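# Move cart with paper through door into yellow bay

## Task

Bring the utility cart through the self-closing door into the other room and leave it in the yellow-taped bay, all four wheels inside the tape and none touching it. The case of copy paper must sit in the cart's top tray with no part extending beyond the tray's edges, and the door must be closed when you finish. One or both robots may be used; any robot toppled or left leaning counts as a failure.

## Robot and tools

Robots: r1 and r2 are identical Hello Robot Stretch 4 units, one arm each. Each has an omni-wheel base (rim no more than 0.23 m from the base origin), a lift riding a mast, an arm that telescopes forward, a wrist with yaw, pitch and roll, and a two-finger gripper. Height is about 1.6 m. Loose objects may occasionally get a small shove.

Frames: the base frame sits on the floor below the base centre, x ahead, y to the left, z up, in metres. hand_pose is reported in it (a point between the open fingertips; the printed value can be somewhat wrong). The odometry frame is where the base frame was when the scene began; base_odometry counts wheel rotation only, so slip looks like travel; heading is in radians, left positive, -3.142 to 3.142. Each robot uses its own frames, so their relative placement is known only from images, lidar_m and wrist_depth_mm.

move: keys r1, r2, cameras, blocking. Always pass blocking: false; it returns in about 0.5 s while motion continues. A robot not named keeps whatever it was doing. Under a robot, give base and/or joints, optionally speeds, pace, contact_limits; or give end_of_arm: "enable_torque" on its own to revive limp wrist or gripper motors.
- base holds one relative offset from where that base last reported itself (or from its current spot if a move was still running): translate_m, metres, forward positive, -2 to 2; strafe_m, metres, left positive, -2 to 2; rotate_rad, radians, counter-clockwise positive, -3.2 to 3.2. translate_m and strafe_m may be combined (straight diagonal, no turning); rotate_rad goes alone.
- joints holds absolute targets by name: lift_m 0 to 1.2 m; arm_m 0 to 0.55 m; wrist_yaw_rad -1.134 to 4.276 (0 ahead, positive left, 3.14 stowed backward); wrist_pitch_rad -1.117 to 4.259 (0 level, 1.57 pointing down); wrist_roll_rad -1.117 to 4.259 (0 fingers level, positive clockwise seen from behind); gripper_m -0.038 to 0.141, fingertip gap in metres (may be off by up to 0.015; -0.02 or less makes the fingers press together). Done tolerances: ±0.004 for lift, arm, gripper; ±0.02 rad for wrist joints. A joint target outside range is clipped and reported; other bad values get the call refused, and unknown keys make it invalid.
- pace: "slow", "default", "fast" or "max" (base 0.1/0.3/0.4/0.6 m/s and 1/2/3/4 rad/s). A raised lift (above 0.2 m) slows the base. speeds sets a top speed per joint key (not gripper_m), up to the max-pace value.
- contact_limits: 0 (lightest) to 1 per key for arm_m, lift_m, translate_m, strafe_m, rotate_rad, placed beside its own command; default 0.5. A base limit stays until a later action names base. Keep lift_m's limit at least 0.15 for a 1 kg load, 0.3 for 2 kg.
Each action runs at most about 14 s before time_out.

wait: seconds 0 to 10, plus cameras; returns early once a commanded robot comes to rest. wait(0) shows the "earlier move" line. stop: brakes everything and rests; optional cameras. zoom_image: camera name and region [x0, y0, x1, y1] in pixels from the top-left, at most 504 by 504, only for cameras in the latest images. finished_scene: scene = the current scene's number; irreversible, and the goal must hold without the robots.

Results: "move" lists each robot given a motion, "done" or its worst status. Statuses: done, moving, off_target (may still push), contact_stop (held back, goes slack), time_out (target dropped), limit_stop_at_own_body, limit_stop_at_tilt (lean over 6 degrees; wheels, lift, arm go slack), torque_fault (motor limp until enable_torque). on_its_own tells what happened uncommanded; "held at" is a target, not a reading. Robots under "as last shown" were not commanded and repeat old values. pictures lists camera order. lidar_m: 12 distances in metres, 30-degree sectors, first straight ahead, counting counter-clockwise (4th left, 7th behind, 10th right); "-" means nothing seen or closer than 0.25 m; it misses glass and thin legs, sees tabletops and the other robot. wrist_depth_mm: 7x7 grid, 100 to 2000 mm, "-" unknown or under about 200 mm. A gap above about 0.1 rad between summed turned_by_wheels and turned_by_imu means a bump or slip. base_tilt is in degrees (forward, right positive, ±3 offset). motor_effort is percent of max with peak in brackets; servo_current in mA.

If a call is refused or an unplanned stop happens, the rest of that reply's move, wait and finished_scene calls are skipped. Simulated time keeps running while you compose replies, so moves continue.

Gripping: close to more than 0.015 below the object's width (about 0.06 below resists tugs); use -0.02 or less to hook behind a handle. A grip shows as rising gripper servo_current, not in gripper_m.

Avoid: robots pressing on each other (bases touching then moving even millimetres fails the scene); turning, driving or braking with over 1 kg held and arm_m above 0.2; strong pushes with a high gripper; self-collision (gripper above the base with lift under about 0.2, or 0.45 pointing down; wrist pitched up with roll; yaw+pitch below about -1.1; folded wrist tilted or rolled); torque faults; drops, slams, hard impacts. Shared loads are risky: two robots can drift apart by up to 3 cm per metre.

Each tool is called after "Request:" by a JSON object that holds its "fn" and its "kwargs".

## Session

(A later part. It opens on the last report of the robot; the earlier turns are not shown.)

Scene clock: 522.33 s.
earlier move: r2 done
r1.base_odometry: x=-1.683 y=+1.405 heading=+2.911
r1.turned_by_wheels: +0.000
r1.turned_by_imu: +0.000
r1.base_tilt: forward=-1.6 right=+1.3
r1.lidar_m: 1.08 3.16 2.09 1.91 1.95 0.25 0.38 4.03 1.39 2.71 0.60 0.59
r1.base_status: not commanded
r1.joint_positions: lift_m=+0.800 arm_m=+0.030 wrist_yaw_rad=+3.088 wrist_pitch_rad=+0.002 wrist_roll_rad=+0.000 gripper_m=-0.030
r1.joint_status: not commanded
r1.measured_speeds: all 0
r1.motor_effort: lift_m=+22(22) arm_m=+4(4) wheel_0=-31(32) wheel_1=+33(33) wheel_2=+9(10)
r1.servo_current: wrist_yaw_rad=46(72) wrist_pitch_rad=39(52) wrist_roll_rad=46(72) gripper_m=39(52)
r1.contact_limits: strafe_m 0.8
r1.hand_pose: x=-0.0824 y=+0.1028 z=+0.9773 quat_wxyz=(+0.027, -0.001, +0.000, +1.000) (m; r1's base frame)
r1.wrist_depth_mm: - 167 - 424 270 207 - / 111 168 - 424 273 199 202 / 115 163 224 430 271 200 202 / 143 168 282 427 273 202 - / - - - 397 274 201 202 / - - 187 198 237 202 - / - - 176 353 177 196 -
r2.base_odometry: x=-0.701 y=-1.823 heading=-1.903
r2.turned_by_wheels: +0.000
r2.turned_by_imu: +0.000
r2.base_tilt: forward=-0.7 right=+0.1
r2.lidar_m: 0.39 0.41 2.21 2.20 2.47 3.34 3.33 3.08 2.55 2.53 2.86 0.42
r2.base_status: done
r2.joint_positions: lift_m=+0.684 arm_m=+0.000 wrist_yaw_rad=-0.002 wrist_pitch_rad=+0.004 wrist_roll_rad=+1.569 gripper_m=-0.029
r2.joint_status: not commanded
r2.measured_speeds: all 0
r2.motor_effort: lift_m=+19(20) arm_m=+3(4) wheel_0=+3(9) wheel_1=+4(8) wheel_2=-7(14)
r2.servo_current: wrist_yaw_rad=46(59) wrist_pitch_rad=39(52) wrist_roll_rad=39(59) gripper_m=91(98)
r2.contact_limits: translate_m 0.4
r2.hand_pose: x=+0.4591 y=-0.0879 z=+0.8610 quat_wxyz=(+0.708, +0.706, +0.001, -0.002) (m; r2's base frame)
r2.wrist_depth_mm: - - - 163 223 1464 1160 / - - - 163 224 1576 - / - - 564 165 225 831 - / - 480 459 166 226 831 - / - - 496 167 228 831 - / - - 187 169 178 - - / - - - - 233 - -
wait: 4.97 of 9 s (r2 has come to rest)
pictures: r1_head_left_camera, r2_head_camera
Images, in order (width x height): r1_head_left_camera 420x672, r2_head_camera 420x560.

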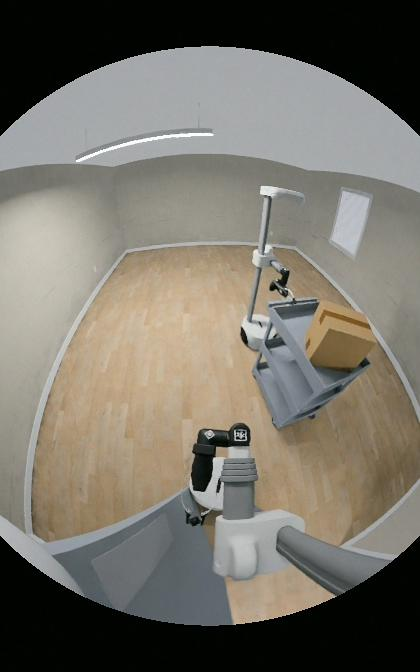

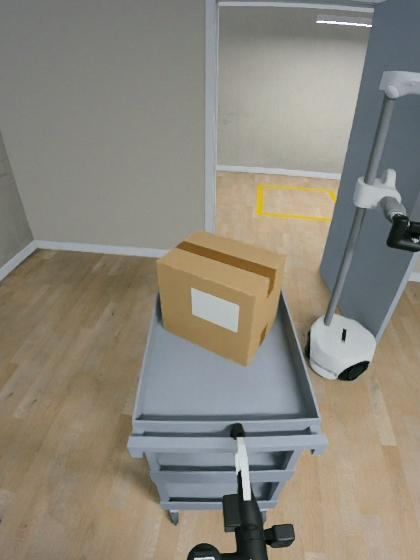

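Request:
{"fn": "move", "kwargs": {"blocking": false, "r2": {"base":{"strafe_m":0.15},"pace":"slow","contact_limits":{"strafe_m":0.4}}, "cameras": []}}

Request:
{"fn": "wait", "kwargs": {"seconds": 4, "cameras": []}}

Request:
{"fn": "move", "kwargs": {"blocking": false, "r2": {"base":{"rotate_rad":-0.16},"pace":"slow","contact_limits":{"rotate_rad":0.4}}, "cameras": []}}

Request:
{"fn": "wait", "kwargs": {"seconds": 3, "cameras": ["r2_head_camera","r1_head_left_camera"]}}

Scene clock: 533.30 s.
move: r2 moving
r1: as last shown
r1.lidar_m: 1.09 3.16 2.08 1.92 1.94 0.25 0.37 4.02 1.39 2.71 0.62 0.62
r1.motor_effort: lift_m=+22(22) arm_m=+4(4) wheel_0=-31(32) wheel_1=+33(33) wheel_2=+9(9)
r1.servo_current: wrist_yaw_rad=46(52) wrist_pitch_rad=33(52) wrist_roll_rad=52(59) gripper_m=46(52)
r1.contact_limits: strafe_m 0.8
r1.wrist_depth_mm: - 167 - 421 270 206 - / 111 168 - 427 270 200 202 / 115 163 224 427 273 201 202 / 143 169 282 430 273 201 - / - - - 402 273 202 202 / - - 186 198 236 202 - / - - 177 351 177 196 -
r2.base_odometry: x=-0.688 y=-1.828 heading=-1.904
r2.turned_by_wheels: +0.000
r2.turned_by_imu: +0.000
r2.base_tilt: forward=-0.6 right=+0.1
r2.lidar_m: 0.41 0.44 2.19 2.19 2.45 3.35 3.33 3.09 2.57 2.53 2.87 0.40
r2.base_status: strafe_m moving
r2.joint_positions: lift_m=+0.684 arm_m=+0.000 wrist_yaw_rad=-0.002 wrist_pitch_rad=+0.004 wrist_roll_rad=+1.569 gripper_m=-0.029
r2.joint_status: not commanded
r2.measured_speeds: translate_m=-0.001 strafe_m=+0.056 rotate_rad=+0.003 lift_m=+0.000 arm_m=+0.000 wrist_yaw_rad=+0.000 wrist_pitch_rad=+0.000 wrist_roll_rad=+0.000
r2.motor_effort: lift_m=+19(20) arm_m=+4(4) wheel_0=-11(12) wheel_1=+6(9) wheel_2=+1(5)
r2.servo_current: wrist_yaw_rad=46(52) wrist_pitch_rad=39(46) wrist_roll_rad=65(65) gripper_m=91(91)
r2.contact_limits: strafe_m 0.4
r2.hand_pose: x=+0.4591 y=-0.0881 z=+0.8610 quat_wxyz=(+0.708, +0.706, +0.000, -0.002) (m; r2's base frame)
r2.wrist_depth_mm: - - - 161 221 1661 1138 / - - - 162 222 1537 - / - - 554 164 224 809 - / - 477 455 166 226 820 - / - - 500 167 229 842 - / - - 186 169 178 - - / - - - - 232 - -
pictures: none
No camera images: "cameras" was empty.

Scene clock: 535.43 s.
earlier move: r2 done
r1.base_odometry: x=-1.683 y=+1.405 heading=+2.911
r1.turned_by_wheels: +0.000
r1.turned_by_imu: +0.000
r1.base_tilt: forward=-1.6 right=+1.3
r1.lidar_m: 1.51 3.16 2.08 1.91 1.93 0.25 0.37 4.02 1.39 2.73 0.71 0.65
r1.base_status: not commanded
r1.joint_positions: lift_m=+0.800 arm_m=+0.030 wrist_yaw_rad=+3.088 wrist_pitch_rad=+0.002 wrist_roll_rad=+0.000 gripper_m=-0.030
r1.joint_status: not commanded
r1.measured_speeds: all 0
r1.motor_effort: lift_m=+22(22) arm_m=+4(4) wheel_0=-31(32) wheel_1=+33(33) wheel_2=+9(9)
r1.servo_current: wrist_yaw_rad=46(65) wrist_pitch_rad=39(52) wrist_roll_rad=46(72) gripper_m=39(52)
r1.contact_limits: strafe_m 0.8
r1.hand_pose: x=-0.0824 y=+0.1028 z=+0.9773 quat_wxyz=(+0.027, -0.001, +0.000, +1.000) (m; r1's base frame)
r1.wrist_depth_mm: - 167 - 424 268 206 - / 111 167 - 424 271 200 202 / 115 163 224 427 271 200 201 / 143 168 282 433 273 201 - / - - - 399 274 202 202 / - - 187 197 237 201 - / - - 177 349 177 196 -
r2.base_odometry: x=-0.560 y=-1.872 heading=-1.904
r2.turned_by_wheels: +0.000
r2.turned_by_imu: +0.000
r2.base_tilt: forward=-0.6 right=+0.1
r2.lidar_m: 0.42 0.47 2.07 2.05 2.29 3.32 3.30 3.27 2.71 2.69 1.64 0.41
r2.base_status: done
r2.joint_positions: lift_m=+0.684 arm_m=+0.000 wrist_yaw_rad=-0.002 wrist_pitch_rad=+0.004 wrist_roll_rad=+1.569 gripper_m=-0.029
r2.joint_status: not commanded
r2.measured_speeds: all 0
r2.motor_effort: lift_m=+19(20) arm_m=+4(4) wheel_0=-5(14) wheel_1=+3(9) wheel_2=+0(5)
r2.servo_current: wrist_yaw_rad=46(59) wrist_pitch_rad=46(46) wrist_roll_rad=52(65) gripper_m=91(98)
r2.contact_limits: strafe_m 0.4
r2.hand_pose: x=+0.4591 y=-0.0881 z=+0.8610 quat_wxyz=(+0.708, +0.706, +0.000, -0.002) (m; r2's base frame)
r2.wrist_depth_mm: - - - 134 188 - - / - - 504 140 197 741 - / - 442 436 146 206 - - / - - 492 153 214 809 - / - - 591 158 226 - - / - - 186 167 178 - - / - - - - - 1618 488
wait: 2.13 of 4 s (r2 has come to rest)
pictures: none
No camera images: "cameras" was empty.

Scene clock: 535.93 s.
move: r2 moving
r1: as last shown
r1.lidar_m: 1.56 3.16 2.10 1.91 1.94 0.25 0.39 4.02 1.40 2.72 0.67 0.65
r1.motor_effort: lift_m=+22(22) arm_m=+4(4) wheel_0=-31(31) wheel_1=+33(33) wheel_2=+9(9)
r1.servo_current: wrist_yaw_rad=59(59) wrist_pitch_rad=46(46) wrist_roll_rad=65(65) gripper_m=46(46)
r1.contact_limits: strafe_m 0.8
r1.wrist_depth_mm: - 168 - 424 270 206 - / 111 168 - 424 270 200 201 / 115 163 224 427 272 201 201 / 143 169 282 433 273 202 - / - - - 397 274 202 202 / - - 187 198 237 201 - / - - 177 351 177 196 -
r2.base_odometry: x=-0.560 y=-1.872 heading=-2.018
r2.turned_by_wheels: -0.115
r2.turned_by_imu: -0.111
r2.base_tilt: forward=-0.7 right=+0.1
r2.lidar_m: 0.39 0.43 2.08 2.05 2.20 3.21 3.31 3.52 2.76 2.69 2.91 0.41
r2.base_status: rotate_rad moving
r2.joint_positions: lift_m=+0.684 arm_m=+0.000 wrist_yaw_rad=+0.004 wrist_pitch_rad=+0.004 wrist_roll_rad=+1.569 gripper_m=-0.029
r2.joint_status: not commanded
r2.measured_speeds: translate_m=+0.000 strafe_m=+0.000 rotate_rad=-0.320 lift_m=+0.000 arm_m=+0.000 wrist_yaw_rad=+0.000 wrist_pitch_rad=+0.001 wrist_roll_rad=+0.000
r2.motor_effort: lift_m=+20(20) arm_m=+4(4) wheel_0=+8(11) wheel_1=+4(8) wheel_2=+10(13)
r2.servo_current: wrist_yaw_rad=59(59) wrist_pitch_rad=46(52) wrist_roll_rad=52(52) gripper_m=91(98)
r2.contact_limits: rotate_rad 0.4
r2.hand_pose: x=+0.4597 y=-0.0861 z=+0.8610 quat_wxyz=(+0.708, +0.706, +0.003, +0.000) (m; r2's base frame)
r2.wrist_depth_mm: - - - 150 206 1499 1160 / - - - 153 211 741 - / - - 492 156 216 798 - / - 480 459 160 221 831 - / - - 525 165 227 - - / - - 185 169 179 - - / - - - - - 1708 -
pictures: none
No camera images: "cameras" was empty.

Scene clock: 536.57 s.
earlier move: r2 done
r1.base_odometry: x=-1.683 y=+1.405 heading=+2.911
r1.turned_by_wheels: +0.000
r1.turned_by_imu: +0.000
r1.base_tilt: forward=-1.6 right=+1.3
r1.lidar_m: 1.54 3.18 2.09 1.91 1.94 0.25 0.41 4.02 1.41 2.75 0.68 0.62
r1.base_status: not commanded
r1.joint_positions: lift_m=+0.800 arm_m=+0.030 wrist_yaw_rad=+3.088 wrist_pitch_rad=+0.002 wrist_roll_rad=+0.000 gripper_m=-0.030
r1.joint_status: not commanded
r1.measured_speeds: all 0
r1.motor_effort: lift_m=+22(22) arm_m=+4(4) wheel_0=-32(32) wheel_1=+33(33) wheel_2=+9(9)
r1.servo_current: wrist_yaw_rad=52(59) wrist_pitch_rad=39(46) wrist_roll_rad=46(65) gripper_m=46(52)
r1.contact_limits: strafe_m 0.8
r1.hand_pose: x=-0.0824 y=+0.1028 z=+0.9773 quat_wxyz=(+0.027, -0.001, +0.000, +1.000) (m; r1's base frame)
r1.wrist_depth_mm: - 167 - 424 268 206 - / 111 168 - 427 271 200 201 / 115 163 224 427 273 200 202 / 143 168 282 430 271 202 - / - - - 397 272 202 202 / - - 187 198 237 202 - / - - 177 349 177 196 -
r2.base_odometry: x=-0.560 y=-1.872 heading=-2.062
r2.turned_by_wheels: -0.044
r2.turned_by_imu: -0.043
r2.base_tilt: forward=-0.6 right=+0.1
r2.lidar_m: 0.38 0.42 2.12 2.04 2.19 3.06 3.33 3.45 2.77 2.67 2.83 0.42
r2.base_status: done
r2.joint_positions: lift_m=+0.684 arm_m=+0.000 wrist_yaw_rad=+0.002 wrist_pitch_rad=+0.004 wrist_roll_rad=+1.569 gripper_m=-0.029
r2.joint_status: not commanded
r2.measured_speeds: all 0
r2.motor_effort: lift_m=+20(20) arm_m=+2(4) wheel_0=+4(11) wheel_1=+4(8) wheel_2=+5(13)
r2.servo_current: wrist_yaw_rad=39(59) wrist_pitch_rad=39(52) wrist_roll_rad=39(59) gripper_m=91(98)
r2.contact_limits: rotate_rad 0.4
r2.hand_pose: x=+0.4595 y=-0.0868 z=+0.8610 quat_wxyz=(+0.708, +0.706, +0.002, +0.000) (m; r2's base frame)
r2.wrist_depth_mm: - 1336 - 162 222 1255 1138 / - - - 163 223 1537 - / - - 564 165 224 820 - / - 480 459 166 226 831 - / - - 492 168 229 831 - / - - 187 169 178 - - / - - - - - - -
wait: 0.63 of 3 s (r2 has come to rest)
pictures: r1_head_left_camera, r2_head_camera
Images, in order (width x height): r1_head_left_camera 420x672, r2_head_camera 420x560.

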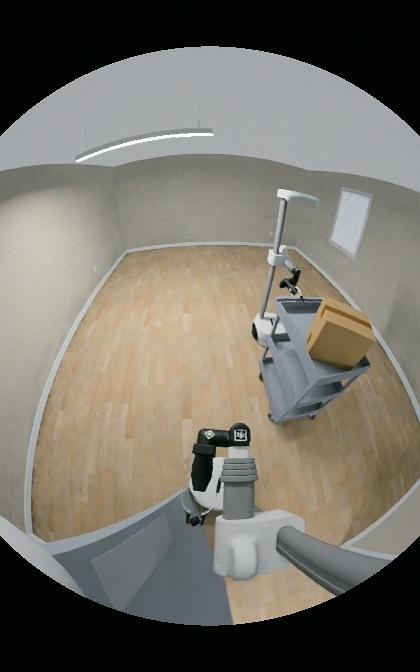

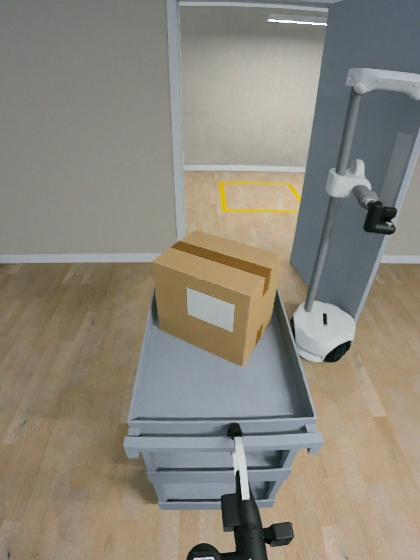

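Request:
{"fn": "move", "kwargs": {"blocking": false, "r2": {"base":{"strafe_m":0.1},"pace":"slow","contact_limits":{"strafe_m":0.4}}, "cameras": []}}

Request:
{"fn": "wait", "kwargs": {"seconds": 4, "cameras": []}}

Request:
{"fn": "move", "kwargs": {"blocking": false, "r2": {"base":{"rotate_rad":-0.12},"pace":"slow","contact_limits":{"rotate_rad":0.4}}, "cameras": []}}

Request:
{"fn": "wait", "kwargs": {"seconds": 3, "cameras": []}}

Request:
{"fn": "move", "kwargs": {"blocking": false, "r2": {"base":{"translate_m":0.4},"pace":"slow","contact_limits":{"translate_m":0.4}}, "cameras": []}}

Request:
{"fn": "wait", "kwargs": {"seconds": 8, "cameras": ["r2_head_camera","r1_head_left_camera"]}}

Scene clock: 553.07 s.
move: r2 moving
r1: as last shown
r1.lidar_m: 1.55 3.17 2.07 1.92 1.93 0.25 0.39 4.03 1.40 2.74 0.70 0.64
r1.motor_effort: lift_m=+22(22) arm_m=+4(4) wheel_0=-31(31) wheel_1=+33(33) wheel_2=+9(9)
r1.servo_current: wrist_yaw_rad=46(65) wrist_pitch_rad=39(46) wrist_roll_rad=65(65) gripper_m=39(52)
r1.contact_limits: strafe_m 0.8
r1.wrist_depth_mm: - 167 - 427 267 207 - / 111 168 - 424 271 200 201 / 115 163 224 430 271 201 201 / 143 168 283 433 274 202 - / - - - 402 274 202 202 / - - 187 198 236 202 - / - - 177 349 177 196 -
r2.base_odometry: x=-0.547 y=-1.879 heading=-2.063
r2.turned_by_wheels: +0.000
r2.turned_by_imu: +0.000
r2.base_tilt: forward=-0.7 right=+0.1
r2.lidar_m: 0.39 0.42 2.11 2.03 2.16 3.04 3.32 3.44 2.79 2.69 2.87 0.44
r2.base_status: strafe_m moving
r2.joint_positions: lift_m=+0.684 arm_m=+0.000 wrist_yaw_rad=-0.001 wrist_pitch_rad=+0.004 wrist_roll_rad=+1.569 gripper_m=-0.029
r2.joint_status: not commanded
r2.measured_speeds: translate_m=+0.000 strafe_m=+0.055 rotate_rad=-0.002 lift_m=+0.000 arm_m=+0.000 wrist_yaw_rad=-0.023 wrist_pitch_rad=+0.000 wrist_roll_rad=+0.000
r2.motor_effort: lift_m=+19(20) arm_m=-3(4) wheel_0=-8(11) wheel_1=+8(10) wheel_2=-1(3)
r2.servo_current: wrist_yaw_rad=46(59) wrist_pitch_rad=39(52) wrist_roll_rad=46(59) gripper_m=91(98)
r2.contact_limits: strafe_m 0.4
r2.hand_pose: x=+0.4592 y=-0.0878 z=+0.8610 quat_wxyz=(+0.708, +0.706, +0.001, -0.002) (m; r2's base frame)
r2.wrist_depth_mm: - 1281 1281 164 224 1160 1098 / - - - 165 225 1499 - / - - 574 166 226 831 - / - - 462 167 228 831 - / - - 496 168 229 820 - / - - 186 169 178 - - / - - - - - - -
pictures: none
No camera images: "cameras" was empty.

Scene clock: 554.70 s.
earlier move: r2 done
r1.base_odometry: x=-1.683 y=+1.405 heading=+2.911
r1.turned_by_wheels: +0.000
r1.turned_by_imu: +0.000
r1.base_tilt: forward=-1.6 right=+1.3
r1.lidar_m: 4.78 3.16 2.08 1.90 1.94 0.25 0.38 4.03 1.39 2.71 0.72 0.65
r1.base_status: not commanded
r1.joint_positions: lift_m=+0.800 arm_m=+0.030 wrist_yaw_rad=+3.088 wrist_pitch_rad=+0.002 wrist_roll_rad=+0.000 gripper_m=-0.030
r1.joint_status: not commanded
r1.measured_speeds: all 0
r1.motor_effort: lift_m=+22(22) arm_m=+4(4) wheel_0=-31(32) wheel_1=+33(33) wheel_2=+9(9)
r1.servo_current: wrist_yaw_rad=46(72) wrist_pitch_rad=46(52) wrist_roll_rad=46(65) gripper_m=39(52)
r1.contact_limits: strafe_m 0.8
r1.hand_pose: x=-0.0824 y=+0.1028 z=+0.9773 quat_wxyz=(+0.027, -0.001, +0.000, +1.000) (m; r1's base frame)
r1.wrist_depth_mm: - 167 - 424 271 207 - / 111 167 - 424 272 200 202 / 115 163 224 427 272 201 202 / 143 168 281 430 273 202 - / - - - 399 273 202 202 / - - 186 198 237 202 - / - - 177 349 177 195 -
r2.base_odometry: x=-0.472 y=-1.919 heading=-2.063
r2.turned_by_wheels: +0.000
r2.turned_by_imu: +0.000
r2.base_tilt: forward=-0.7 right=+0.1
r2.lidar_m: 0.41 0.44 2.04 1.95 2.08 2.92 3.35 3.47 2.87 2.79 2.95 0.42
r2.base_status: done
r2.joint_positions: lift_m=+0.684 arm_m=+0.000 wrist_yaw_rad=-0.004 wrist_pitch_rad=+0.004 wrist_roll_rad=+1.569 gripper_m=-0.029
r2.joint_status: not commanded
r2.measured_speeds: all 0
r2.motor_effort: lift_m=+19(20) arm_m=-3(4) wheel_0=-5(14) wheel_1=+3(10) wheel_2=+0(3)
r2.servo_current: wrist_yaw_rad=52(65) wrist_pitch_rad=39(52) wrist_roll_rad=52(65) gripper_m=91(98)
r2.contact_limits: strafe_m 0.4
r2.hand_pose: x=+0.4590 y=-0.0885 z=+0.8610 quat_wxyz=(+0.708, +0.706, +0.000, -0.003) (m; r2's base frame)
r2.wrist_depth_mm: - - - 147 204 1464 1078 / - - 609 151 208 - - / - - 480 154 215 798 - / - 492 459 159 220 831 - / - - 530 164 227 - - / - - 185 169 178 - - / - - - - 239 1708 -
wait: 1.63 of 4 s (r2 has come to rest)
pictures: none
No camera images: "cameras" was empty.

Scene clock: 555.20 s.
move: r2 moving
r1: as last shown
r1.lidar_m: 4.76 3.14 2.07 1.92 1.93 0.25 0.40 4.02 1.40 2.74 0.74 0.66
r1.motor_effort: lift_m=+22(22) arm_m=+4(4) wheel_0=-31(31) wheel_1=+33(33) wheel_2=+9(9)
r1.servo_current: wrist_yaw_rad=52(65) wrist_pitch_rad=33(46) wrist_roll_rad=39(59) gripper_m=46(46)
r1.contact_limits: strafe_m 0.8
r1.wrist_depth_mm: - 167 - 421 268 206 - / 111 167 - 424 271 200 201 / 115 163 225 430 271 201 202 / 143 168 283 430 272 201 - / - - - 399 274 202 202 / - - 187 198 237 202 - / - - 176 351 177 196 -
r2.base_odometry: x=-0.472 y=-1.919 heading=-2.163
r2.turned_by_wheels: -0.101
r2.turned_by_imu: -0.098
r2.base_tilt: forward=-0.7 right=+0.1
r2.lidar_m: 0.40 0.41 2.09 1.95 2.01 2.64 3.30 3.38 2.97 2.79 2.87 0.41
r2.base_status: rotate_rad moving
r2.joint_positions: lift_m=+0.684 arm_m=+0.000 wrist_yaw_rad=+0.004 wrist_pitch_rad=+0.004 wrist_roll_rad=+1.569 gripper_m=-0.029
r2.joint_status: not commanded
r2.measured_speeds: translate_m=-0.002 strafe_m=-0.001 rotate_rad=-0.213 lift_m=+0.000 arm_m=+0.000 wrist_yaw_rad=+0.000 wrist_pitch_rad=+0.000 wrist_roll_rad=+0.000
r2.motor_effort: lift_m=+19(20) arm_m=-3(4) wheel_0=+7(13) wheel_1=+4(9) wheel_2=+10(11)
r2.servo_current: wrist_yaw_rad=52(59) wrist_pitch_rad=39(46) wrist_roll_rad=46(59) gripper_m=91(98)
r2.contact_limits: rotate_rad 0.4
r2.hand_pose: x=+0.4597 y=-0.0861 z=+0.8610 quat_wxyz=(+0.708, +0.706, +0.003, +0.000) (m; r2's base frame)
r2.wrist_depth_mm: - 1366 1336 162 220 1229 1138 / - - - 163 222 1464 - / - - 564 165 224 809 - / - 480 459 166 227 820 - / - - 496 168 229 842 - / - - 186 169 179 - - / - - - - 233 - -
pictures: none
No camera images: "cameras" was empty.

Scene clock: 555.77 s.
earlier move: r2 done
r1.base_odometry: x=-1.683 y=+1.405 heading=+2.911
r1.turned_by_wheels: +0.000
r1.turned_by_imu: +0.000
r1.base_tilt: forward=-1.6 right=+1.3
r1.lidar_m: 4.77 3.17 2.09 1.89 1.94 0.25 0.37 4.03 1.39 2.73 0.71 0.65
r1.base_status: not commanded
r1.joint_positions: lift_m=+0.800 arm_m=+0.030 wrist_yaw_rad=+3.088 wrist_pitch_rad=+0.002 wrist_roll_rad=+0.000 gripper_m=-0.030
r1.joint_status: not commanded
r1.measured_speeds: all 0
r1.motor_effort: lift_m=+22(22) arm_m=+4(4) wheel_0=-31(31) wheel_1=+33(33) wheel_2=+9(9)
r1.servo_current: wrist_yaw_rad=33(65) wrist_pitch_rad=46(52) wrist_roll_rad=46(65) gripper_m=46(52)
r1.contact_limits: strafe_m 0.8
r1.hand_pose: x=-0.0824 y=+0.1028 z=+0.9773 quat_wxyz=(+0.027, -0.001, +0.000, +1.000) (m; r1's base frame)
r1.wrist_depth_mm: - 167 - 421 268 206 - / 111 167 - 424 272 200 202 / 115 163 224 427 273 201 201 / 143 168 282 430 273 202 - / - - - 399 273 202 202 / - - 186 198 237 202 - / - - 176 351 176 196 -
r2.base_odometry: x=-0.472 y=-1.919 heading=-2.181
r2.turned_by_wheels: -0.018
r2.turned_by_imu: -0.018
r2.base_tilt: forward=-0.7 right=+0.1
r2.lidar_m: 0.39 0.41 2.10 1.95 1.98 2.56 3.31 3.37 2.97 2.77 2.84 0.42
r2.base_status: done
r2.joint_positions: lift_m=+0.684 arm_m=+0.000 wrist_yaw_rad=+0.002 wrist_pitch_rad=+0.004 wrist_roll_rad=+1.569 gripper_m=-0.029
r2.joint_status: not commanded
r2.measured_speeds: all 0
r2.motor_effort: lift_m=+20(20) arm_m=-3(4) wheel_0=+5(13) wheel_1=+5(9) wheel_2=+4(11)
r2.servo_current: wrist_yaw_rad=46(59) wrist_pitch_rad=46(46) wrist_roll_rad=52(59) gripper_m=91(98)
r2.contact_limits: rotate_rad 0.4
r2.hand_pose: x=+0.4595 y=-0.0867 z=+0.8610 quat_wxyz=(+0.708, +0.706, +0.002, +0.000) (m; r2's base frame)
r2.wrist_depth_mm: - - - 168 229 255 1042 / - - - 228 229 1430 539 / - - 609 168 229 809 - / - - 462 168 229 831 - / - - 484 169 230 842 - / - - 187 169 179 - - / - - 603 - - - -
wait: 0.57 of 3 s (r2 has come to rest)
pictures: none
No camera images: "cameras" was empty.

Scene clock: 556.27 s.
move: r2 moving
r1: as last shown
r1.lidar_m: 4.76 3.15 2.08 1.91 1.96 0.25 0.38 4.03 1.39 2.75 0.70 0.64
r1.motor_effort: lift_m=+22(22) arm_m=+4(4) wheel_0=-31(32) wheel_1=+33(33) wheel_2=+9(9)
r1.servo_current: wrist_yaw_rad=52(91) wrist_pitch_rad=46(46) wrist_roll_rad=52(78) gripper_m=46(52)
r1.contact_limits: strafe_m 0.8
r1.wrist_depth_mm: - 167 - 424 270 207 - / 111 168 - 430 271 200 202 / 115 163 224 430 272 201 202 / 143 169 282 430 273 202 - / - - - 399 276 201 202 / - - 187 198 238 202 - / - - 177 351 177 196 -
r2.base_odometry: x=-0.479 y=-1.929 heading=-2.182
r2.turned_by_wheels: +0.000
r2.turned_by_imu: +0.000
r2.base_tilt: forward=-0.7 right=+0.0
r2.lidar_m: 0.39 0.42 2.09 1.95 2.00 2.58 3.34 3.38 2.98 2.80 2.85 0.42
r2.base_status: translate_m moving
r2.joint_positions: lift_m=+0.684 arm_m=+0.000 wrist_yaw_rad=-0.001 wrist_pitch_rad=+0.004 wrist_roll_rad=+1.569 gripper_m=-0.029
r2.joint_status: not commanded
r2.measured_speeds: translate_m=+0.048 strafe_m=+0.001 rotate_rad=-0.002 lift_m=+0.000 arm_m=+0.000 wrist_yaw_rad=-0.012 wrist_pitch_rad=+0.000 wrist_roll_rad=+0.000
r2.motor_effort: lift_m=+20(20) arm_m=-4(4) wheel_0=+2(10) wheel_1=+6(8) wheel_2=-11(13)
r2.servo_current: wrist_yaw_rad=46(59) wrist_pitch_rad=33(46) wrist_roll_rad=52(59) gripper_m=91(91)
r2.contact_limits: translate_m 0.4
r2.hand_pose: x=+0.4592 y=-0.0878 z=+0.8610 quat_wxyz=(+0.708, +0.706, +0.001, -0.002) (m; r2's base frame)
r2.wrist_depth_mm: - 1336 1160 171 232 254 1098 / - - - 230 231 1464 574 / - - 634 170 231 798 - / - - 477 170 230 831 - / - - 480 169 229 831 - / - - 186 169 178 - - / - - 585 - - - -
pictures: none
No camera images: "cameras" was empty.

Scene clock: 561.03 s.
earlier move: r2 done
r1.base_odometry: x=-1.683 y=+1.405 heading=+2.911
r1.turned_by_wheels: +0.000
r1.turned_by_imu: +0.000
r1.base_tilt: forward=-1.6 right=+1.3
r1.lidar_m: 4.77 3.15 2.06 1.91 1.95 0.25 0.39 4.04 1.40 0.54 0.55 0.67
r1.base_status: not commanded
r1.joint_positions: lift_m=+0.800 arm_m=+0.030 wrist_yaw_rad=+3.088 wrist_pitch_rad=+0.002 wrist_roll_rad=+0.000 gripper_m=-0.030
r1.joint_status: not commanded
r1.measured_speeds: all 0
r1.motor_effort: lift_m=+22(22) arm_m=+4(4) wheel_0=-31(32) wheel_1=+33(33) wheel_2=+9(9)
r1.servo_current: wrist_yaw_rad=39(91) wrist_pitch_rad=46(52) wrist_roll_rad=59(78) gripper_m=46(52)
r1.contact_limits: strafe_m 0.8
r1.hand_pose: x=-0.0824 y=+0.1028 z=+0.9773 quat_wxyz=(+0.027, -0.001, +0.000, +1.000) (m; r1's base frame)
r1.wrist_depth_mm: - 167 - 424 270 206 - / 111 168 - 424 271 198 201 / 115 163 224 430 272 201 202 / 143 169 281 430 272 202 - / - - - 399 273 202 202 / - - 187 198 237 202 - / - - 177 349 177 196 -
r2.base_odometry: x=-0.701 y=-2.247 heading=-2.181
r2.turned_by_wheels: +0.000
r2.turned_by_imu: +0.002
r2.base_tilt: forward=-0.7 right=+0.1
r2.lidar_m: 0.37 0.37 2.13 1.98 2.01 2.64 3.75 3.77 2.97 2.77 2.83 0.46
r2.base_status: done
r2.joint_positions: lift_m=+0.684 arm_m=+0.000 wrist_yaw_rad=+0.000 wrist_pitch_rad=+0.004 wrist_roll_rad=+1.569 gripper_m=-0.029
r2.joint_status: not commanded
r2.measured_speeds: all 0
r2.motor_effort: lift_m=+20(20) arm_m=-3(4) wheel_0=+3(12) wheel_1=+5(8) wheel_2=-6(15)
r2.servo_current: wrist_yaw_rad=46(59) wrist_pitch_rad=52(52) wrist_roll_rad=39(65) gripper_m=91(98)
r2.contact_limits: translate_m 0.4
r2.hand_pose: x=+0.4593 y=-0.0875 z=+0.8610 quat_wxyz=(+0.708, +0.706, +0.001, -0.001) (m; r2's base frame)
r2.wrist_depth_mm: - - - 191 257 265 266 / - - - 187 249 1576 1160 / - - - 182 243 1661 - / - - 574 178 239 842 - / - 473 462 173 233 820 - / - 484 186 170 178 - - / - - 521 - 224 - -
wait: 4.77 of 8 s (r2 has come to rest)
pictures: r1_head_left_camera, r2_head_camera
Images, in order (width x height): r1_head_left_camera 420x672, r2_head_camera 420x560.

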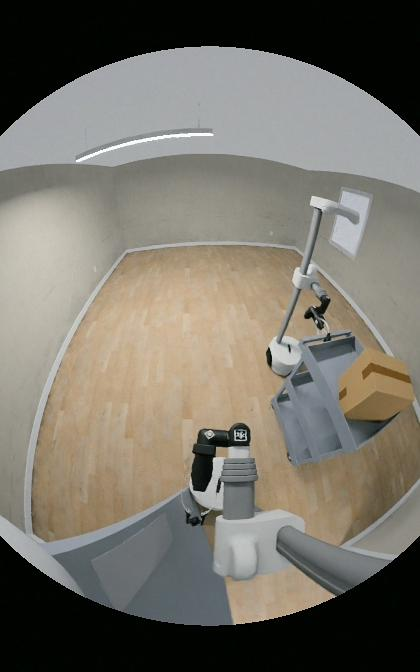

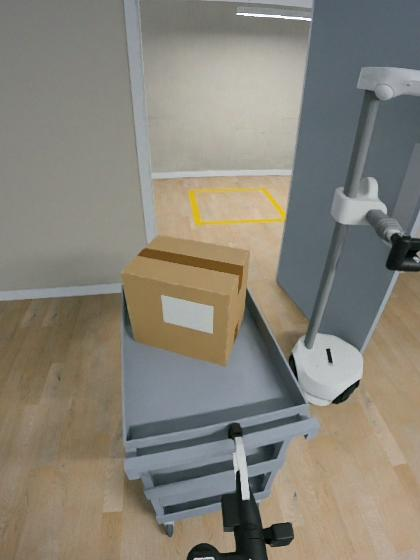

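Request:
{"fn": "move", "kwargs": {"blocking": false, "r2": {"base":{"strafe_m":0.22},"pace":"slow","contact_limits":{"strafe_m":0.4}}, "cameras": []}}

Request:
{"fn": "wait", "kwargs": {"seconds": 5, "cameras": []}}

Request:
{"fn": "move", "kwargs": {"blocking": false, "r2": {"base":{"rotate_rad":-0.07},"pace":"slow","contact_limits":{"rotate_rad":0.4}}, "cameras": []}}

Request:
{"fn": "wait", "kwargs": {"seconds": 3, "cameras": ["r2_head_camera","r1_head_right_camera"]}}

Scene clock: 572.97 s.
move: r2 moving
r1: as last shown
r1.lidar_m: 4.77 3.16 2.07 1.92 1.94 0.25 0.39 4.01 1.39 0.55 0.55 0.66
r1.motor_effort: lift_m=+22(22) arm_m=+4(4) wheel_0=-31(31) wheel_1=+33(33) wheel_2=+9(9)
r1.servo_current: wrist_yaw_rad=39(52) wrist_pitch_rad=52(52) wrist_roll_rad=39(59) gripper_m=39(46)
r1.contact_limits: strafe_m 0.8
r1.wrist_depth_mm: - 167 - 421 270 206 - / 111 167 - 424 270 200 202 / 115 163 224 430 272 202 202 / 143 169 282 430 273 202 - / - - - 402 274 202 202 / - - 188 198 236 202 - / - - 177 351 177 196 -
r2.base_odometry: x=-0.689 y=-2.255 heading=-2.182
r2.turned_by_wheels: +0.000
r2.turned_by_imu: +0.000
r2.base_tilt: forward=-0.7 right=+0.1
r2.lidar_m: 0.36 0.37 2.13 1.97 2.03 2.58 3.73 3.77 2.94 2.75 2.84 0.42
r2.base_status: strafe_m moving
r2.joint_positions: lift_m=+0.684 arm_m=+0.000 wrist_yaw_rad=-0.003 wrist_pitch_rad=+0.004 wrist_roll_rad=+1.569 gripper_m=-0.029
r2.joint_status: not commanded
r2.measured_speeds: translate_m=+0.000 strafe_m=+0.055 rotate_rad=-0.001 lift_m=+0.000 arm_m=+0.000 wrist_yaw_rad=-0.027 wrist_pitch_rad=+0.000 wrist_roll_rad=+0.000
r2.motor_effort: lift_m=+19(20) arm_m=-4(4) wheel_0=-12(12) wheel_1=+8(8) wheel_2=-1(6)
r2.servo_current: wrist_yaw_rad=39(52) wrist_pitch_rad=46(46) wrist_roll_rad=59(65) gripper_m=85(98)
r2.contact_limits: strafe_m 0.4
r2.hand_pose: x=+0.4590 y=-0.0883 z=+0.8610 quat_wxyz=(+0.708, +0.706, +0.000, -0.002) (m; r2's base frame)
r2.wrist_depth_mm: 1008 1025 - 193 260 266 270 / - - - 189 251 1576 1160 / - - - 182 244 1661 - / - - 585 179 238 820 - / - 473 462 173 233 820 - / - 480 187 170 179 - - / - - 512 - 223 - -
pictures: none
No camera images: "cameras" was empty.

Scene clock: 575.80 s.
earlier move: r2 done
r1.base_odometry: x=-1.683 y=+1.405 heading=+2.911
r1.turned_by_wheels: +0.000
r1.turned_by_imu: +0.000
r1.base_tilt: forward=-1.5 right=+1.3
r1.lidar_m: 4.76 3.16 2.10 1.91 1.93 0.25 0.38 4.02 1.40 0.61 0.61 0.85
r1.base_status: not commanded
r1.joint_positions: lift_m=+0.800 arm_m=+0.030 wrist_yaw_rad=+3.088 wrist_pitch_rad=+0.002 wrist_roll_rad=+0.000 gripper_m=-0.030
r1.joint_status: not commanded
r1.measured_speeds: all 0
r1.motor_effort: lift_m=+22(22) arm_m=+4(4) wheel_0=-31(32) wheel_1=+33(33) wheel_2=+9(9)
r1.servo_current: wrist_yaw_rad=59(65) wrist_pitch_rad=39(52) wrist_roll_rad=46(65) gripper_m=33(52)
r1.contact_limits: strafe_m 0.8
r1.hand_pose: x=-0.0824 y=+0.1028 z=+0.9773 quat_wxyz=(+0.027, -0.001, +0.000, +1.000) (m; r1's base frame)
r1.wrist_depth_mm: - 167 - 424 268 206 - / 111 168 - 427 271 200 202 / 115 163 224 424 272 202 202 / 143 168 279 430 274 202 - / - - - 402 273 202 202 / - - 186 198 236 202 - / - - 177 349 177 195 -
r2.base_odometry: x=-0.521 y=-2.373 heading=-2.181
r2.turned_by_wheels: +0.000
r2.turned_by_imu: +0.000
r2.base_tilt: forward=-0.7 right=+0.1
r2.lidar_m: 0.38 0.44 1.91 1.76 1.83 2.34 3.77 3.81 3.17 2.97 1.36 0.42
r2.base_status: done
r2.joint_positions: lift_m=+0.684 arm_m=+0.000 wrist_yaw_rad=-0.003 wrist_pitch_rad=+0.004 wrist_roll_rad=+1.569 gripper_m=-0.029
r2.joint_status: not commanded
r2.measured_speeds: all 0
r2.motor_effort: lift_m=+19(20) arm_m=-3(4) wheel_0=-4(17) wheel_1=+4(9) wheel_2=+0(6)
r2.servo_current: wrist_yaw_rad=39(72) wrist_pitch_rad=46(52) wrist_roll_rad=39(65) gripper_m=91(98)
r2.contact_limits: strafe_m 0.4
r2.hand_pose: x=+0.4590 y=-0.0883 z=+0.8610 quat_wxyz=(+0.708, +0.706, +0.000, -0.002) (m; r2's base frame)
r2.wrist_depth_mm: - - - 156 213 1576 1160 / - - - 158 216 1464 - / - - 517 161 220 820 - / - 477 452 163 224 820 - / - 512 517 166 229 831 - / - - 186 169 178 - - / - - - - 236 1618 -
wait: 2.83 of 5 s (r2 has come to rest)
pictures: none
No camera images: "cameras" was empty.

Scene clock: 576.30 s.
move: r2 moving
r1: as last shown
r1.base_tilt: forward=-1.6 right=+1.3
r1.lidar_m: 4.76 3.16 2.09 1.91 1.94 0.25 0.38 4.03 1.39 0.60 0.61 0.86
r1.servo_current: wrist_yaw_rad=39(65) wrist_pitch_rad=39(46) wrist_roll_rad=46(59) gripper_m=52(52)
r1.contact_limits: strafe_m 0.8
r1.wrist_depth_mm: - 167 - 421 270 206 - / 111 168 - 424 271 200 202 / 115 163 224 427 272 201 202 / 143 168 282 430 272 201 - / - - - 402 274 202 202 / - - 187 198 237 202 - / - - 177 349 177 196 -
r2.base_odometry: x=-0.521 y=-2.373 heading=-2.250
r2.turned_by_wheels: -0.069
r2.turned_by_imu: -0.066
r2.base_tilt: forward=-0.6 right=+0.1
r2.lidar_m: 0.39 0.41 1.92 1.76 1.78 2.22 3.71 3.74 3.27 2.97 3.01 0.44
r2.base_status: rotate_rad moving
r2.joint_positions: lift_m=+0.684 arm_m=+0.000 wrist_yaw_rad=+0.004 wrist_pitch_rad=+0.004 wrist_roll_rad=+1.569 gripper_m=-0.029
r2.joint_status: not commanded
r2.measured_speeds: translate_m=+0.000 strafe_m=+0.000 rotate_rad=-0.044 lift_m=+0.000 arm_m=+0.000 wrist_yaw_rad=-0.027 wrist_pitch_rad=+0.000 wrist_roll_rad=+0.000
r2.motor_effort: lift_m=+20(20) arm_m=-3(4) wheel_0=+6(10) wheel_1=+4(8) wheel_2=+9(11)
r2.servo_current: wrist_yaw_rad=46(59) wrist_pitch_rad=46(46) wrist_roll_rad=52(59) gripper_m=91(98)
r2.contact_limits: rotate_rad 0.4
r2.hand_pose: x=+0.4596 y=-0.0864 z=+0.8610 quat_wxyz=(+0.708, +0.706, +0.003, +0.000) (m; r2's base frame)
r2.wrist_depth_mm: - - - 167 228 257 1060 / - - - 227 228 1499 549 / - - 609 168 229 831 - / - 1921 462 169 229 831 - / - 496 488 169 230 842 - / - - 186 170 179 - - / - - - - 231 - -
pictures: none
No camera images: "cameras" was empty.

Scene clock: 576.63 s.
earlier move: r2 done
r1.base_odometry: x=-1.683 y=+1.405 heading=+2.911
r1.turned_by_wheels: +0.000
r1.turned_by_imu: +0.000
r1.base_tilt: forward=-1.6 right=+1.3
r1.lidar_m: 4.78 3.17 2.08 1.91 1.93 0.25 0.39 4.03 1.41 0.60 0.58 0.83
r1.base_status: not commanded
r1.joint_positions: lift_m=+0.800 arm_m=+0.030 wrist_yaw_rad=+3.088 wrist_pitch_rad=+0.002 wrist_roll_rad=+0.000 gripper_m=-0.030
r1.joint_status: not commanded
r1.measured_speeds: all 0
r1.motor_effort: lift_m=+22(22) arm_m=+4(4) wheel_0=-31(32) wheel_1=+33(33) wheel_2=+9(9)
r1.servo_current: wrist_yaw_rad=46(65) wrist_pitch_rad=52(52) wrist_roll_rad=39(59) gripper_m=52(52)
r1.contact_limits: strafe_m 0.8
r1.hand_pose: x=-0.0824 y=+0.1028 z=+0.9773 quat_wxyz=(+0.027, -0.001, +0.000, +1.000) (m; r1's base frame)
r1.wrist_depth_mm: - 167 - 421 270 206 - / 111 167 - 424 271 200 202 / 115 163 225 430 271 200 201 / 143 168 281 430 272 202 - / - - - 399 273 202 202 / - - 187 198 237 202 - / - - 176 351 177 196 -
r2.base_odometry: x=-0.521 y=-2.373 heading=-2.250
r2.turned_by_wheels: +0.000
r2.turned_by_imu: +0.000
r2.base_tilt: forward=-0.6 right=+0.1
r2.lidar_m: 0.38 0.42 1.93 1.77 1.80 2.23 3.74 3.75 3.24 2.95 3.00 0.44
r2.base_status: done
r2.joint_positions: lift_m=+0.684 arm_m=+0.000 wrist_yaw_rad=+0.003 wrist_pitch_rad=+0.004 wrist_roll_rad=+1.569 gripper_m=-0.029
r2.joint_status: not commanded
r2.measured_speeds: all 0
r2.motor_effort: lift_m=+20(20) arm_m=-4(4) wheel_0=+4(10) wheel_1=+4(8) wheel_2=+7(11)
r2.servo_current: wrist_yaw_rad=46(59) wrist_pitch_rad=39(46) wrist_roll_rad=52(59) gripper_m=91(98)
r2.contact_limits: rotate_rad 0.4
r2.hand_pose: x=+0.4595 y=-0.0866 z=+0.8610 quat_wxyz=(+0.708, +0.706, +0.002, +0.000) (m; r2's base frame)
r2.wrist_depth_mm: - - - 167 227 256 1042 / - - - 227 229 1537 549 / - - 597 168 229 798 - / - 1983 459 168 229 842 - / - 504 488 170 229 842 - / - - 186 169 179 - - / - - - - 232 - -
wait: 0.33 of 3 s (r2 has come to rest)
pictures: r1_head_right_camera, r2_head_camera
Images, in order (width x height): r1_head_right_camera 420x672, r2_head_camera 420x560.

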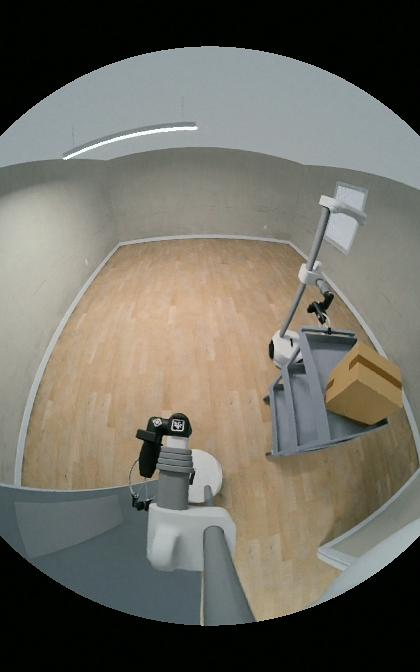

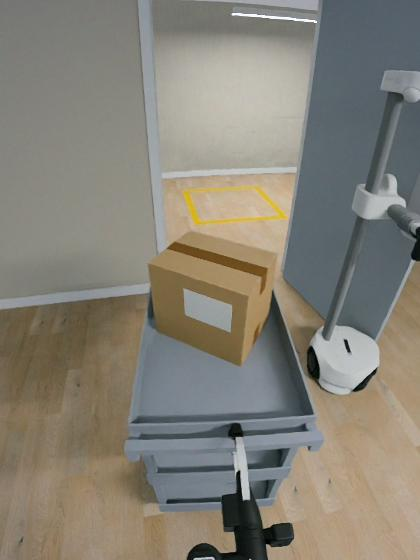

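Request:
{"fn": "move", "kwargs": {"blocking": false, "r2": {"base":{"translate_m":0.4},"pace":"slow","contact_limits":{"translate_m":0.4}}, "cameras": []}}

Request:
{"fn": "wait", "kwargs": {"seconds": 6, "cameras": ["r2_head_camera","r1_head_right_camera"]}}

Scene clock: 583.83 s.
move: r2 moving
r1: as last shown
r1.lidar_m: 4.75 3.16 2.07 1.91 1.95 0.25 0.39 4.01 1.41 0.59 0.61 0.82
r1.servo_current: wrist_yaw_rad=33(72) wrist_pitch_rad=52(52) wrist_roll_rad=52(72) gripper_m=46(52)
r1.contact_limits: strafe_m 0.8
r1.wrist_depth_mm: - 168 - 421 270 206 - / 111 168 - 424 273 199 202 / 115 163 224 430 272 201 202 / 143 169 283 430 273 202 - / - - - 402 274 202 202 / - - 187 198 237 202 - / - - 177 353 177 196 -
r2.base_odometry: x=-0.529 y=-2.382 heading=-2.250
r2.turned_by_wheels: +0.000
r2.turned_by_imu: +0.000
r2.base_tilt: forward=-0.7 right=+0.1
r2.lidar_m: 0.37 0.40 1.94 1.77 1.77 2.23 3.74 3.76 3.29 2.97 3.00 0.41
r2.base_status: translate_m moving
r2.joint_positions: lift_m=+0.684 arm_m=+0.000 wrist_yaw_rad=-0.002 wrist_pitch_rad=+0.004 wrist_roll_rad=+1.569 gripper_m=-0.029
r2.joint_status: not commanded
r2.measured_speeds: translate_m=+0.050 strafe_m=-0.001 rotate_rad=-0.001 lift_m=+0.000 arm_m=+0.000 wrist_yaw_rad=-0.015 wrist_pitch_rad=+0.000 wrist_roll_rad=+0.000
r2.motor_effort: lift_m=+20(20) arm_m=-3(4) wheel_0=+5(9) wheel_1=+7(7) wheel_2=-15(15)
r2.servo_current: wrist_yaw_rad=46(46) wrist_pitch_rad=46(46) wrist_roll_rad=52(59) gripper_m=98(98)
r2.contact_limits: translate_m 0.4
r2.hand_pose: x=+0.4591 y=-0.0881 z=+0.8610 quat_wxyz=(+0.708, +0.706, +0.000, -0.002) (m; r2's base frame)
r2.wrist_depth_mm: - - - 170 231 254 1060 / - - - 229 231 1661 1118 / - - 634 169 230 809 - / - 1921 469 169 229 831 - / 1863 500 480 168 229 831 - / - - 186 169 179 - - / - - - - 229 - -
pictures: none
No camera images: "cameras" was empty.

Scene clock: 588.63 s.
earlier move: r2 done
r1.base_odometry: x=-1.683 y=+1.405 heading=+2.911
r1.turned_by_wheels: +0.000
r1.turned_by_imu: +0.000
r1.base_tilt: forward=-1.6 right=+1.3
r1.lidar_m: 4.76 3.18 2.06 1.92 1.93 0.25 0.39 4.00 0.94 0.69 0.67 1.00
r1.base_status: not commanded
r1.joint_positions: lift_m=+0.800 arm_m=+0.030 wrist_yaw_rad=+3.088 wrist_pitch_rad=+0.002 wrist_roll_rad=+0.000 gripper_m=-0.030
r1.joint_status: not commanded
r1.measured_speeds: all 0
r1.motor_effort: lift_m=+22(22) arm_m=+4(4) wheel_0=-31(32) wheel_1=+33(33) wheel_2=+9(10)
r1.servo_current: wrist_yaw_rad=46(78) wrist_pitch_rad=39(52) wrist_roll_rad=46(72) gripper_m=39(52)
r1.contact_limits: strafe_m 0.8
r1.hand_pose: x=-0.0824 y=+0.1028 z=+0.9773 quat_wxyz=(+0.027, -0.001, +0.000, +1.000) (m; r1's base frame)
r1.wrist_depth_mm: - 167 - 421 271 206 - / 111 168 - 430 271 200 201 / 115 163 224 427 273 201 201 / 143 168 282 430 273 202 - / - - - 399 273 202 202 / - - 187 198 238 202 - / - - 177 347 177 195 -
r2.base_odometry: x=-0.772 y=-2.684 heading=-2.250
r2.turned_by_wheels: +0.001
r2.turned_by_imu: +0.002
r2.base_tilt: forward=-0.7 right=+0.1
r2.lidar_m: 0.29 0.29 2.02 1.83 1.86 2.32 4.14 4.15 3.22 2.91 0.99 0.46
r2.base_status: done
r2.joint_positions: lift_m=+0.684 arm_m=+0.000 wrist_yaw_rad=+0.000 wrist_pitch_rad=+0.004 wrist_roll_rad=+1.569 gripper_m=-0.029
r2.joint_status: not commanded
r2.measured_speeds: all 0
r2.motor_effort: lift_m=+20(20) arm_m=+4(4) wheel_0=+5(11) wheel_1=+5(9) wheel_2=-6(15)
r2.servo_current: wrist_yaw_rad=52(59) wrist_pitch_rad=46(52) wrist_roll_rad=46(59) gripper_m=91(98)
r2.contact_limits: translate_m 0.4
r2.hand_pose: x=+0.4593 y=-0.0874 z=+0.8610 quat_wxyz=(+0.708, +0.706, +0.001, -0.001) (m; r2's base frame)
r2.wrist_depth_mm: - - - 267 - 1430 1138 / 1618 - - 276 324 1464 1098 / - - - 281 301 1499 1160 / - - - 254 270 1661 500 / - - - 182 243 788 - / - 442 186 168 178 - - / - 430 430 - 211 - -
wait: 4.80 of 6 s (r2 has come to rest)
pictures: r1_head_right_camera, r2_head_camera
Images, in order (width x height): r1_head_right_camera 420x672, r2_head_camera 420x560.

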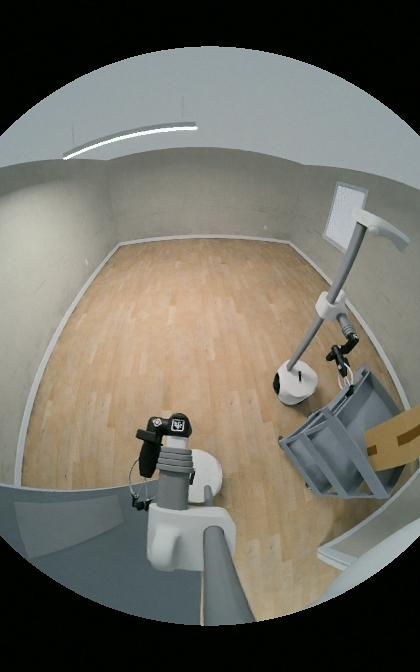

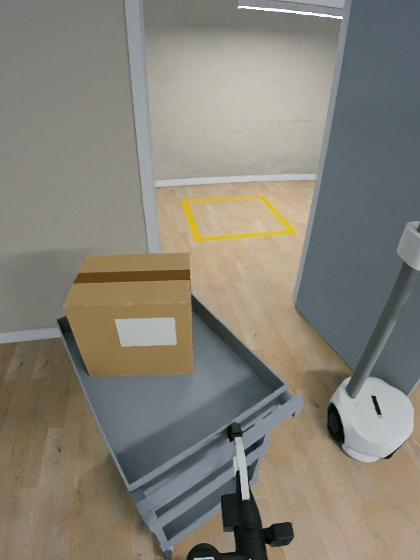

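Request:
{"fn": "move", "kwargs": {"blocking": false, "cameras": ["r2_head_camera","r1_head_right_camera","r2_wrist_camera"]}}

Scene clock: 611.30 s.
r1.base_odometry: x=-1.683 y=+1.405 heading=+2.911
r1.turned_by_wheels: +0.000
r1.turned_by_imu: +0.000
r1.base_tilt: forward=-1.6 right=+1.3
r1.lidar_m: 4.77 3.17 2.10 1.91 1.94 0.25 0.38 4.00 0.98 0.68 0.66 0.97
r1.base_status: not commanded
r1.joint_positions: lift_m=+0.800 arm_m=+0.030 wrist_yaw_rad=+3.088 wrist_pitch_rad=+0.002 wrist_roll_rad=+0.000 gripper_m=-0.030
r1.joint_status: not commanded
r1.measured_speeds: all 0
r1.motor_effort: lift_m=+22(22) arm_m=+4(4) wheel_0=-31(32) wheel_1=+33(33) wheel_2=+9(10)
r1.servo_current: wrist_yaw_rad=59(78) wrist_pitch_rad=39(52) wrist_roll_rad=39(72) gripper_m=39(52)
r1.contact_limits: strafe_m 0.8
r1.hand_pose: x=-0.0824 y=+0.1028 z=+0.9773 quat_wxyz=(+0.027, -0.001, +0.000, +1.000) (m; r1's base frame)
r1.wrist_depth_mm: - 167 - 427 268 205 - / 111 168 - 427 271 200 201 / 115 163 224 427 271 201 202 / 143 168 282 430 272 202 - / - - - 399 274 202 202 / - - 187 198 236 202 - / - - 177 349 177 196 -
r2.base_odometry: x=-0.772 y=-2.684 heading=-2.250
r2.turned_by_wheels: +0.000
r2.turned_by_imu: +0.000
r2.base_tilt: forward=-0.7 right=+0.1
r2.lidar_m: 0.31 0.27 2.01 1.83 1.84 2.33 4.16 4.16 3.20 2.91 0.99 0.49
r2.base_status: done
r2.joint_positions: lift_m=+0.684 arm_m=+0.000 wrist_yaw_rad=+0.000 wrist_pitch_rad=+0.004 wrist_roll_rad=+1.569 gripper_m=-0.029
r2.joint_status: not commanded
r2.measured_speeds: all 0
r2.motor_effort: lift_m=+19(20) arm_m=+4(4) wheel_0=+5(11) wheel_1=+5(9) wheel_2=-6(15)
r2.servo_current: wrist_yaw_rad=46(59) wrist_pitch_rad=39(52) wrist_roll_rad=52(59) gripper_m=91(98)
r2.contact_limits: translate_m 0.4
r2.hand_pose: x=+0.4593 y=-0.0874 z=+0.8610 quat_wxyz=(+0.708, +0.706, +0.001, -0.001) (m; r2's base frame)
r2.wrist_depth_mm: - - - 266 - 1430 1138 / 1661 - - 276 324 1464 1118 / - - - 279 301 1464 1160 / - - - 255 270 1756 500 / - - - 182 243 798 - / - 442 186 168 179 - - / - 427 433 - 211 - -
pictures: r1_head_right_camera, r2_head_camera, r2_wrist_camera
Images, in order (width x height): r1_head_right_camera 420x672, r2_head_camera 420x560, r2_wrist_camera 616x392.

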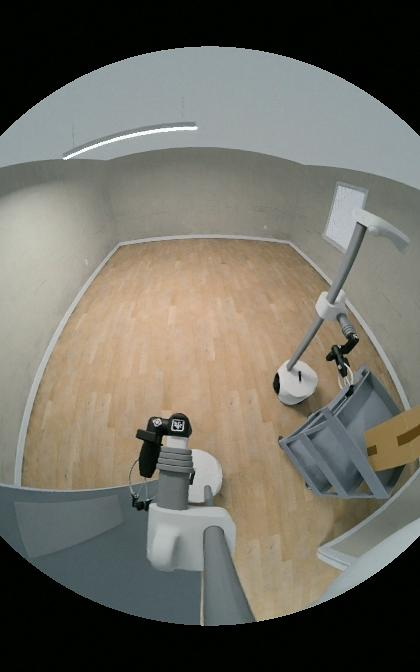

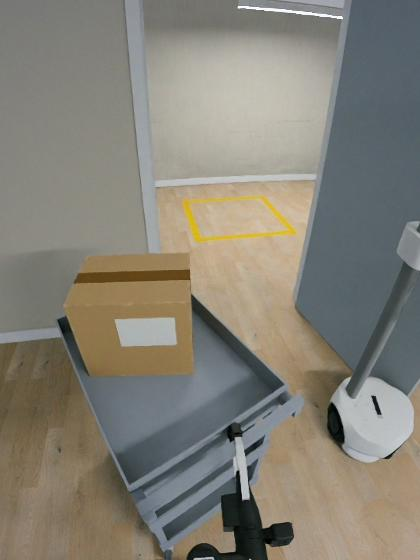

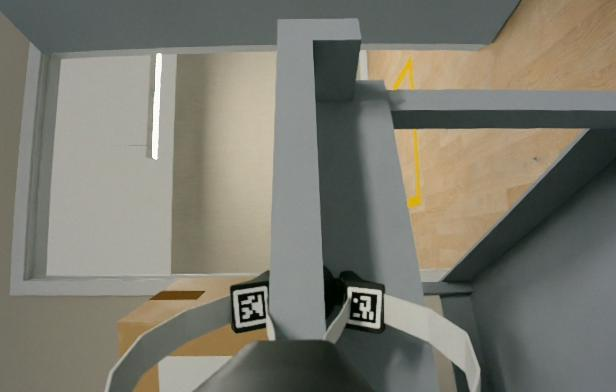

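Request:
{"fn": "move", "kwargs": {"blocking": false, "r2": {"base":{"translate_m":-0.6},"pace":"slow"}, "cameras": []}}

Request:
{"fn": "wait", "kwargs": {"seconds": 10, "cameras": ["r2_head_camera","r1_head_right_camera","r2_wrist_camera"]}}

Scene clock: 622.73 s.
move: r2 moving
r1: as last shown
r1.lidar_m: 4.77 3.16 2.09 1.91 1.94 0.25 0.39 4.02 0.97 0.71 0.68 0.99
r1.motor_effort: lift_m=+22(22) arm_m=+3(4) wheel_0=-31(31) wheel_1=+33(33) wheel_2=+9(9)
r1.servo_current: wrist_yaw_rad=65(72) wrist_pitch_rad=46(52) wrist_roll_rad=46(59) gripper_m=39(52)
r1.contact_limits: strafe_m 0.8
r1.wrist_depth_mm: - 167 - 421 267 206 - / 111 167 - 424 272 200 200 / 115 163 224 427 272 201 202 / 143 168 281 430 272 202 - / - - - 397 274 202 202 / - - 187 198 237 202 - / - - 177 349 177 196 -
r2.base_odometry: x=-0.765 y=-2.674 heading=-2.250
r2.turned_by_wheels: +0.000
r2.turned_by_imu: +0.000
r2.base_tilt: forward=-0.7 right=+0.1
r2.lidar_m: 0.28 0.28 2.01 1.83 1.83 2.30 4.14 4.13 3.20 2.91 0.99 0.48
r2.base_status: translate_m moving
r2.joint_positions: lift_m=+0.684 arm_m=+0.000 wrist_yaw_rad=+0.000 wrist_pitch_rad=+0.004 wrist_roll_rad=+1.569 gripper_m=-0.029
r2.joint_status: not commanded
r2.measured_speeds: translate_m=-0.049 strafe_m=+0.000 rotate_rad=-0.003 lift_m=+0.000 arm_m=+0.000 wrist_yaw_rad=+0.000 wrist_pitch_rad=+0.000 wrist_roll_rad=+0.000
r2.motor_effort: lift_m=+20(20) arm_m=+4(4) wheel_0=-7(7) wheel_1=-7(7) wheel_2=+10(13)
r2.servo_current: wrist_yaw_rad=52(52) wrist_pitch_rad=39(46) wrist_roll_rad=46(52) gripper_m=91(98)
r2.hand_pose: x=+0.4593 y=-0.0873 z=+0.8610 quat_wxyz=(+0.708, +0.706, +0.001, -0.001) (m; r2's base frame)
r2.wrist_depth_mm: - - - 262 - 1430 1160 / 1618 - - 278 320 1430 1118 / - - - 277 294 1576 1160 / - - - 253 263 1661 508 / - - - 182 242 759 - / - 433 186 168 178 - - / - 430 433 - 211 - -
pictures: none
No camera images: "cameras" was empty.

Scene clock: 629.53 s.
earlier move: r2 done
r1.base_odometry: x=-1.683 y=+1.405 heading=+2.911
r1.turned_by_wheels: +0.000
r1.turned_by_imu: +0.000
r1.base_tilt: forward=-1.6 right=+1.3
r1.lidar_m: 4.78 3.17 2.08 1.90 1.94 0.25 0.39 4.00 1.39 2.69 0.75 0.91
r1.base_status: not commanded
r1.joint_positions: lift_m=+0.800 arm_m=+0.030 wrist_yaw_rad=+3.088 wrist_pitch_rad=+0.002 wrist_roll_rad=+0.000 gripper_m=-0.030
r1.joint_status: not commanded
r1.measured_speeds: all 0
r1.motor_effort: lift_m=+22(22) arm_m=+4(4) wheel_0=-31(32) wheel_1=+33(33) wheel_2=+9(10)
r1.servo_current: wrist_yaw_rad=46(78) wrist_pitch_rad=39(52) wrist_roll_rad=33(65) gripper_m=46(52)
r1.contact_limits: strafe_m 0.8
r1.hand_pose: x=-0.0824 y=+0.1028 z=+0.9773 quat_wxyz=(+0.027, -0.001, +0.000, +1.000) (m; r1's base frame)
r1.wrist_depth_mm: - 167 - 427 270 207 - / 111 168 - 424 271 200 202 / 115 163 224 430 272 202 202 / 143 168 282 430 272 202 - / - - - 399 273 202 202 / - - 187 198 237 202 - / - - 177 351 177 196 -
r2.base_odometry: x=-0.395 y=-2.217 heading=-2.250
r2.turned_by_wheels: +0.000
r2.turned_by_imu: +0.002
r2.base_tilt: forward=-0.7 right=+0.1
r2.lidar_m: 0.37 0.38 1.91 1.74 1.76 2.16 3.53 3.54 3.31 3.01 3.03 0.45
r2.base_status: done
r2.joint_positions: lift_m=+0.684 arm_m=+0.000 wrist_yaw_rad=+0.003 wrist_pitch_rad=+0.004 wrist_roll_rad=+1.569 gripper_m=-0.029
r2.joint_status: not commanded
r2.measured_speeds: all 0
r2.motor_effort: lift_m=+20(20) arm_m=+4(4) wheel_0=-4(9) wheel_1=-3(8) wheel_2=+6(13)
r2.servo_current: wrist_yaw_rad=59(65) wrist_pitch_rad=39(52) wrist_roll_rad=39(65) gripper_m=85(98)
r2.hand_pose: x=+0.4595 y=-0.0865 z=+0.8610 quat_wxyz=(+0.708, +0.706, +0.002, +0.000) (m; r2's base frame)
r2.wrist_depth_mm: - - - 185 250 257 257 / - - - 181 244 1618 1138 / - - - 179 239 1661 - / - - 539 176 236 831 - / - 477 466 173 233 820 - / - - 186 170 178 - - / - - 539 - 226 - -
wait: 6.80 of 10 s (r2 has come to rest)
pictures: r1_head_right_camera, r2_head_camera, r2_wrist_camera
Images, in order (width x height): r1_head_right_camera 420x672, r2_head_camera 420x560, r2_wrist_camera 616x392.

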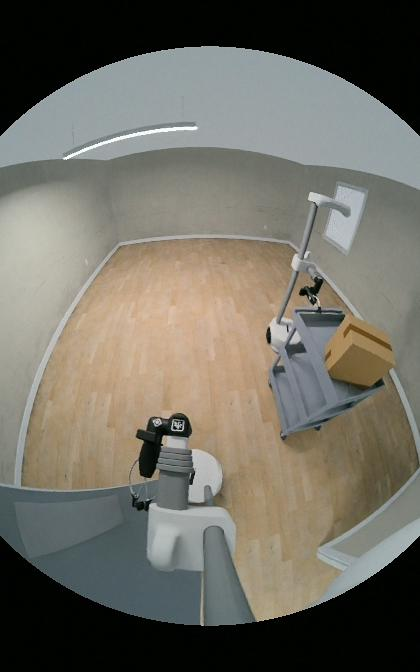

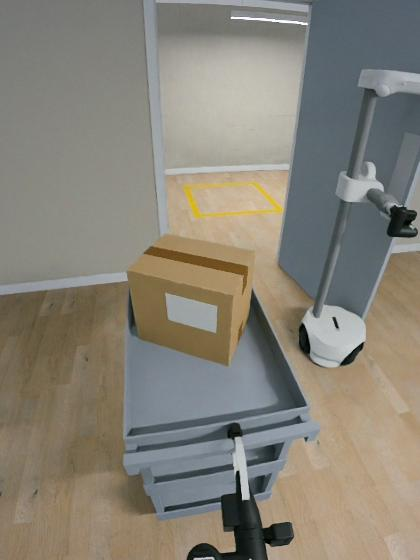

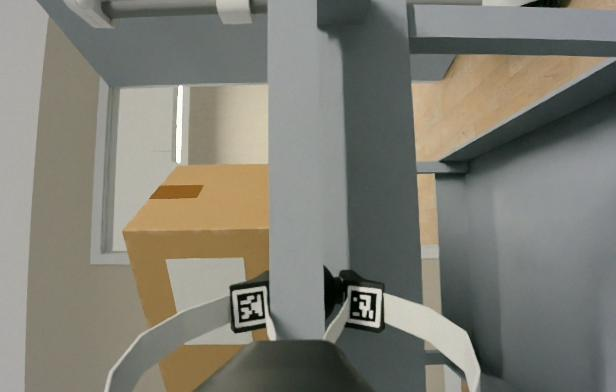

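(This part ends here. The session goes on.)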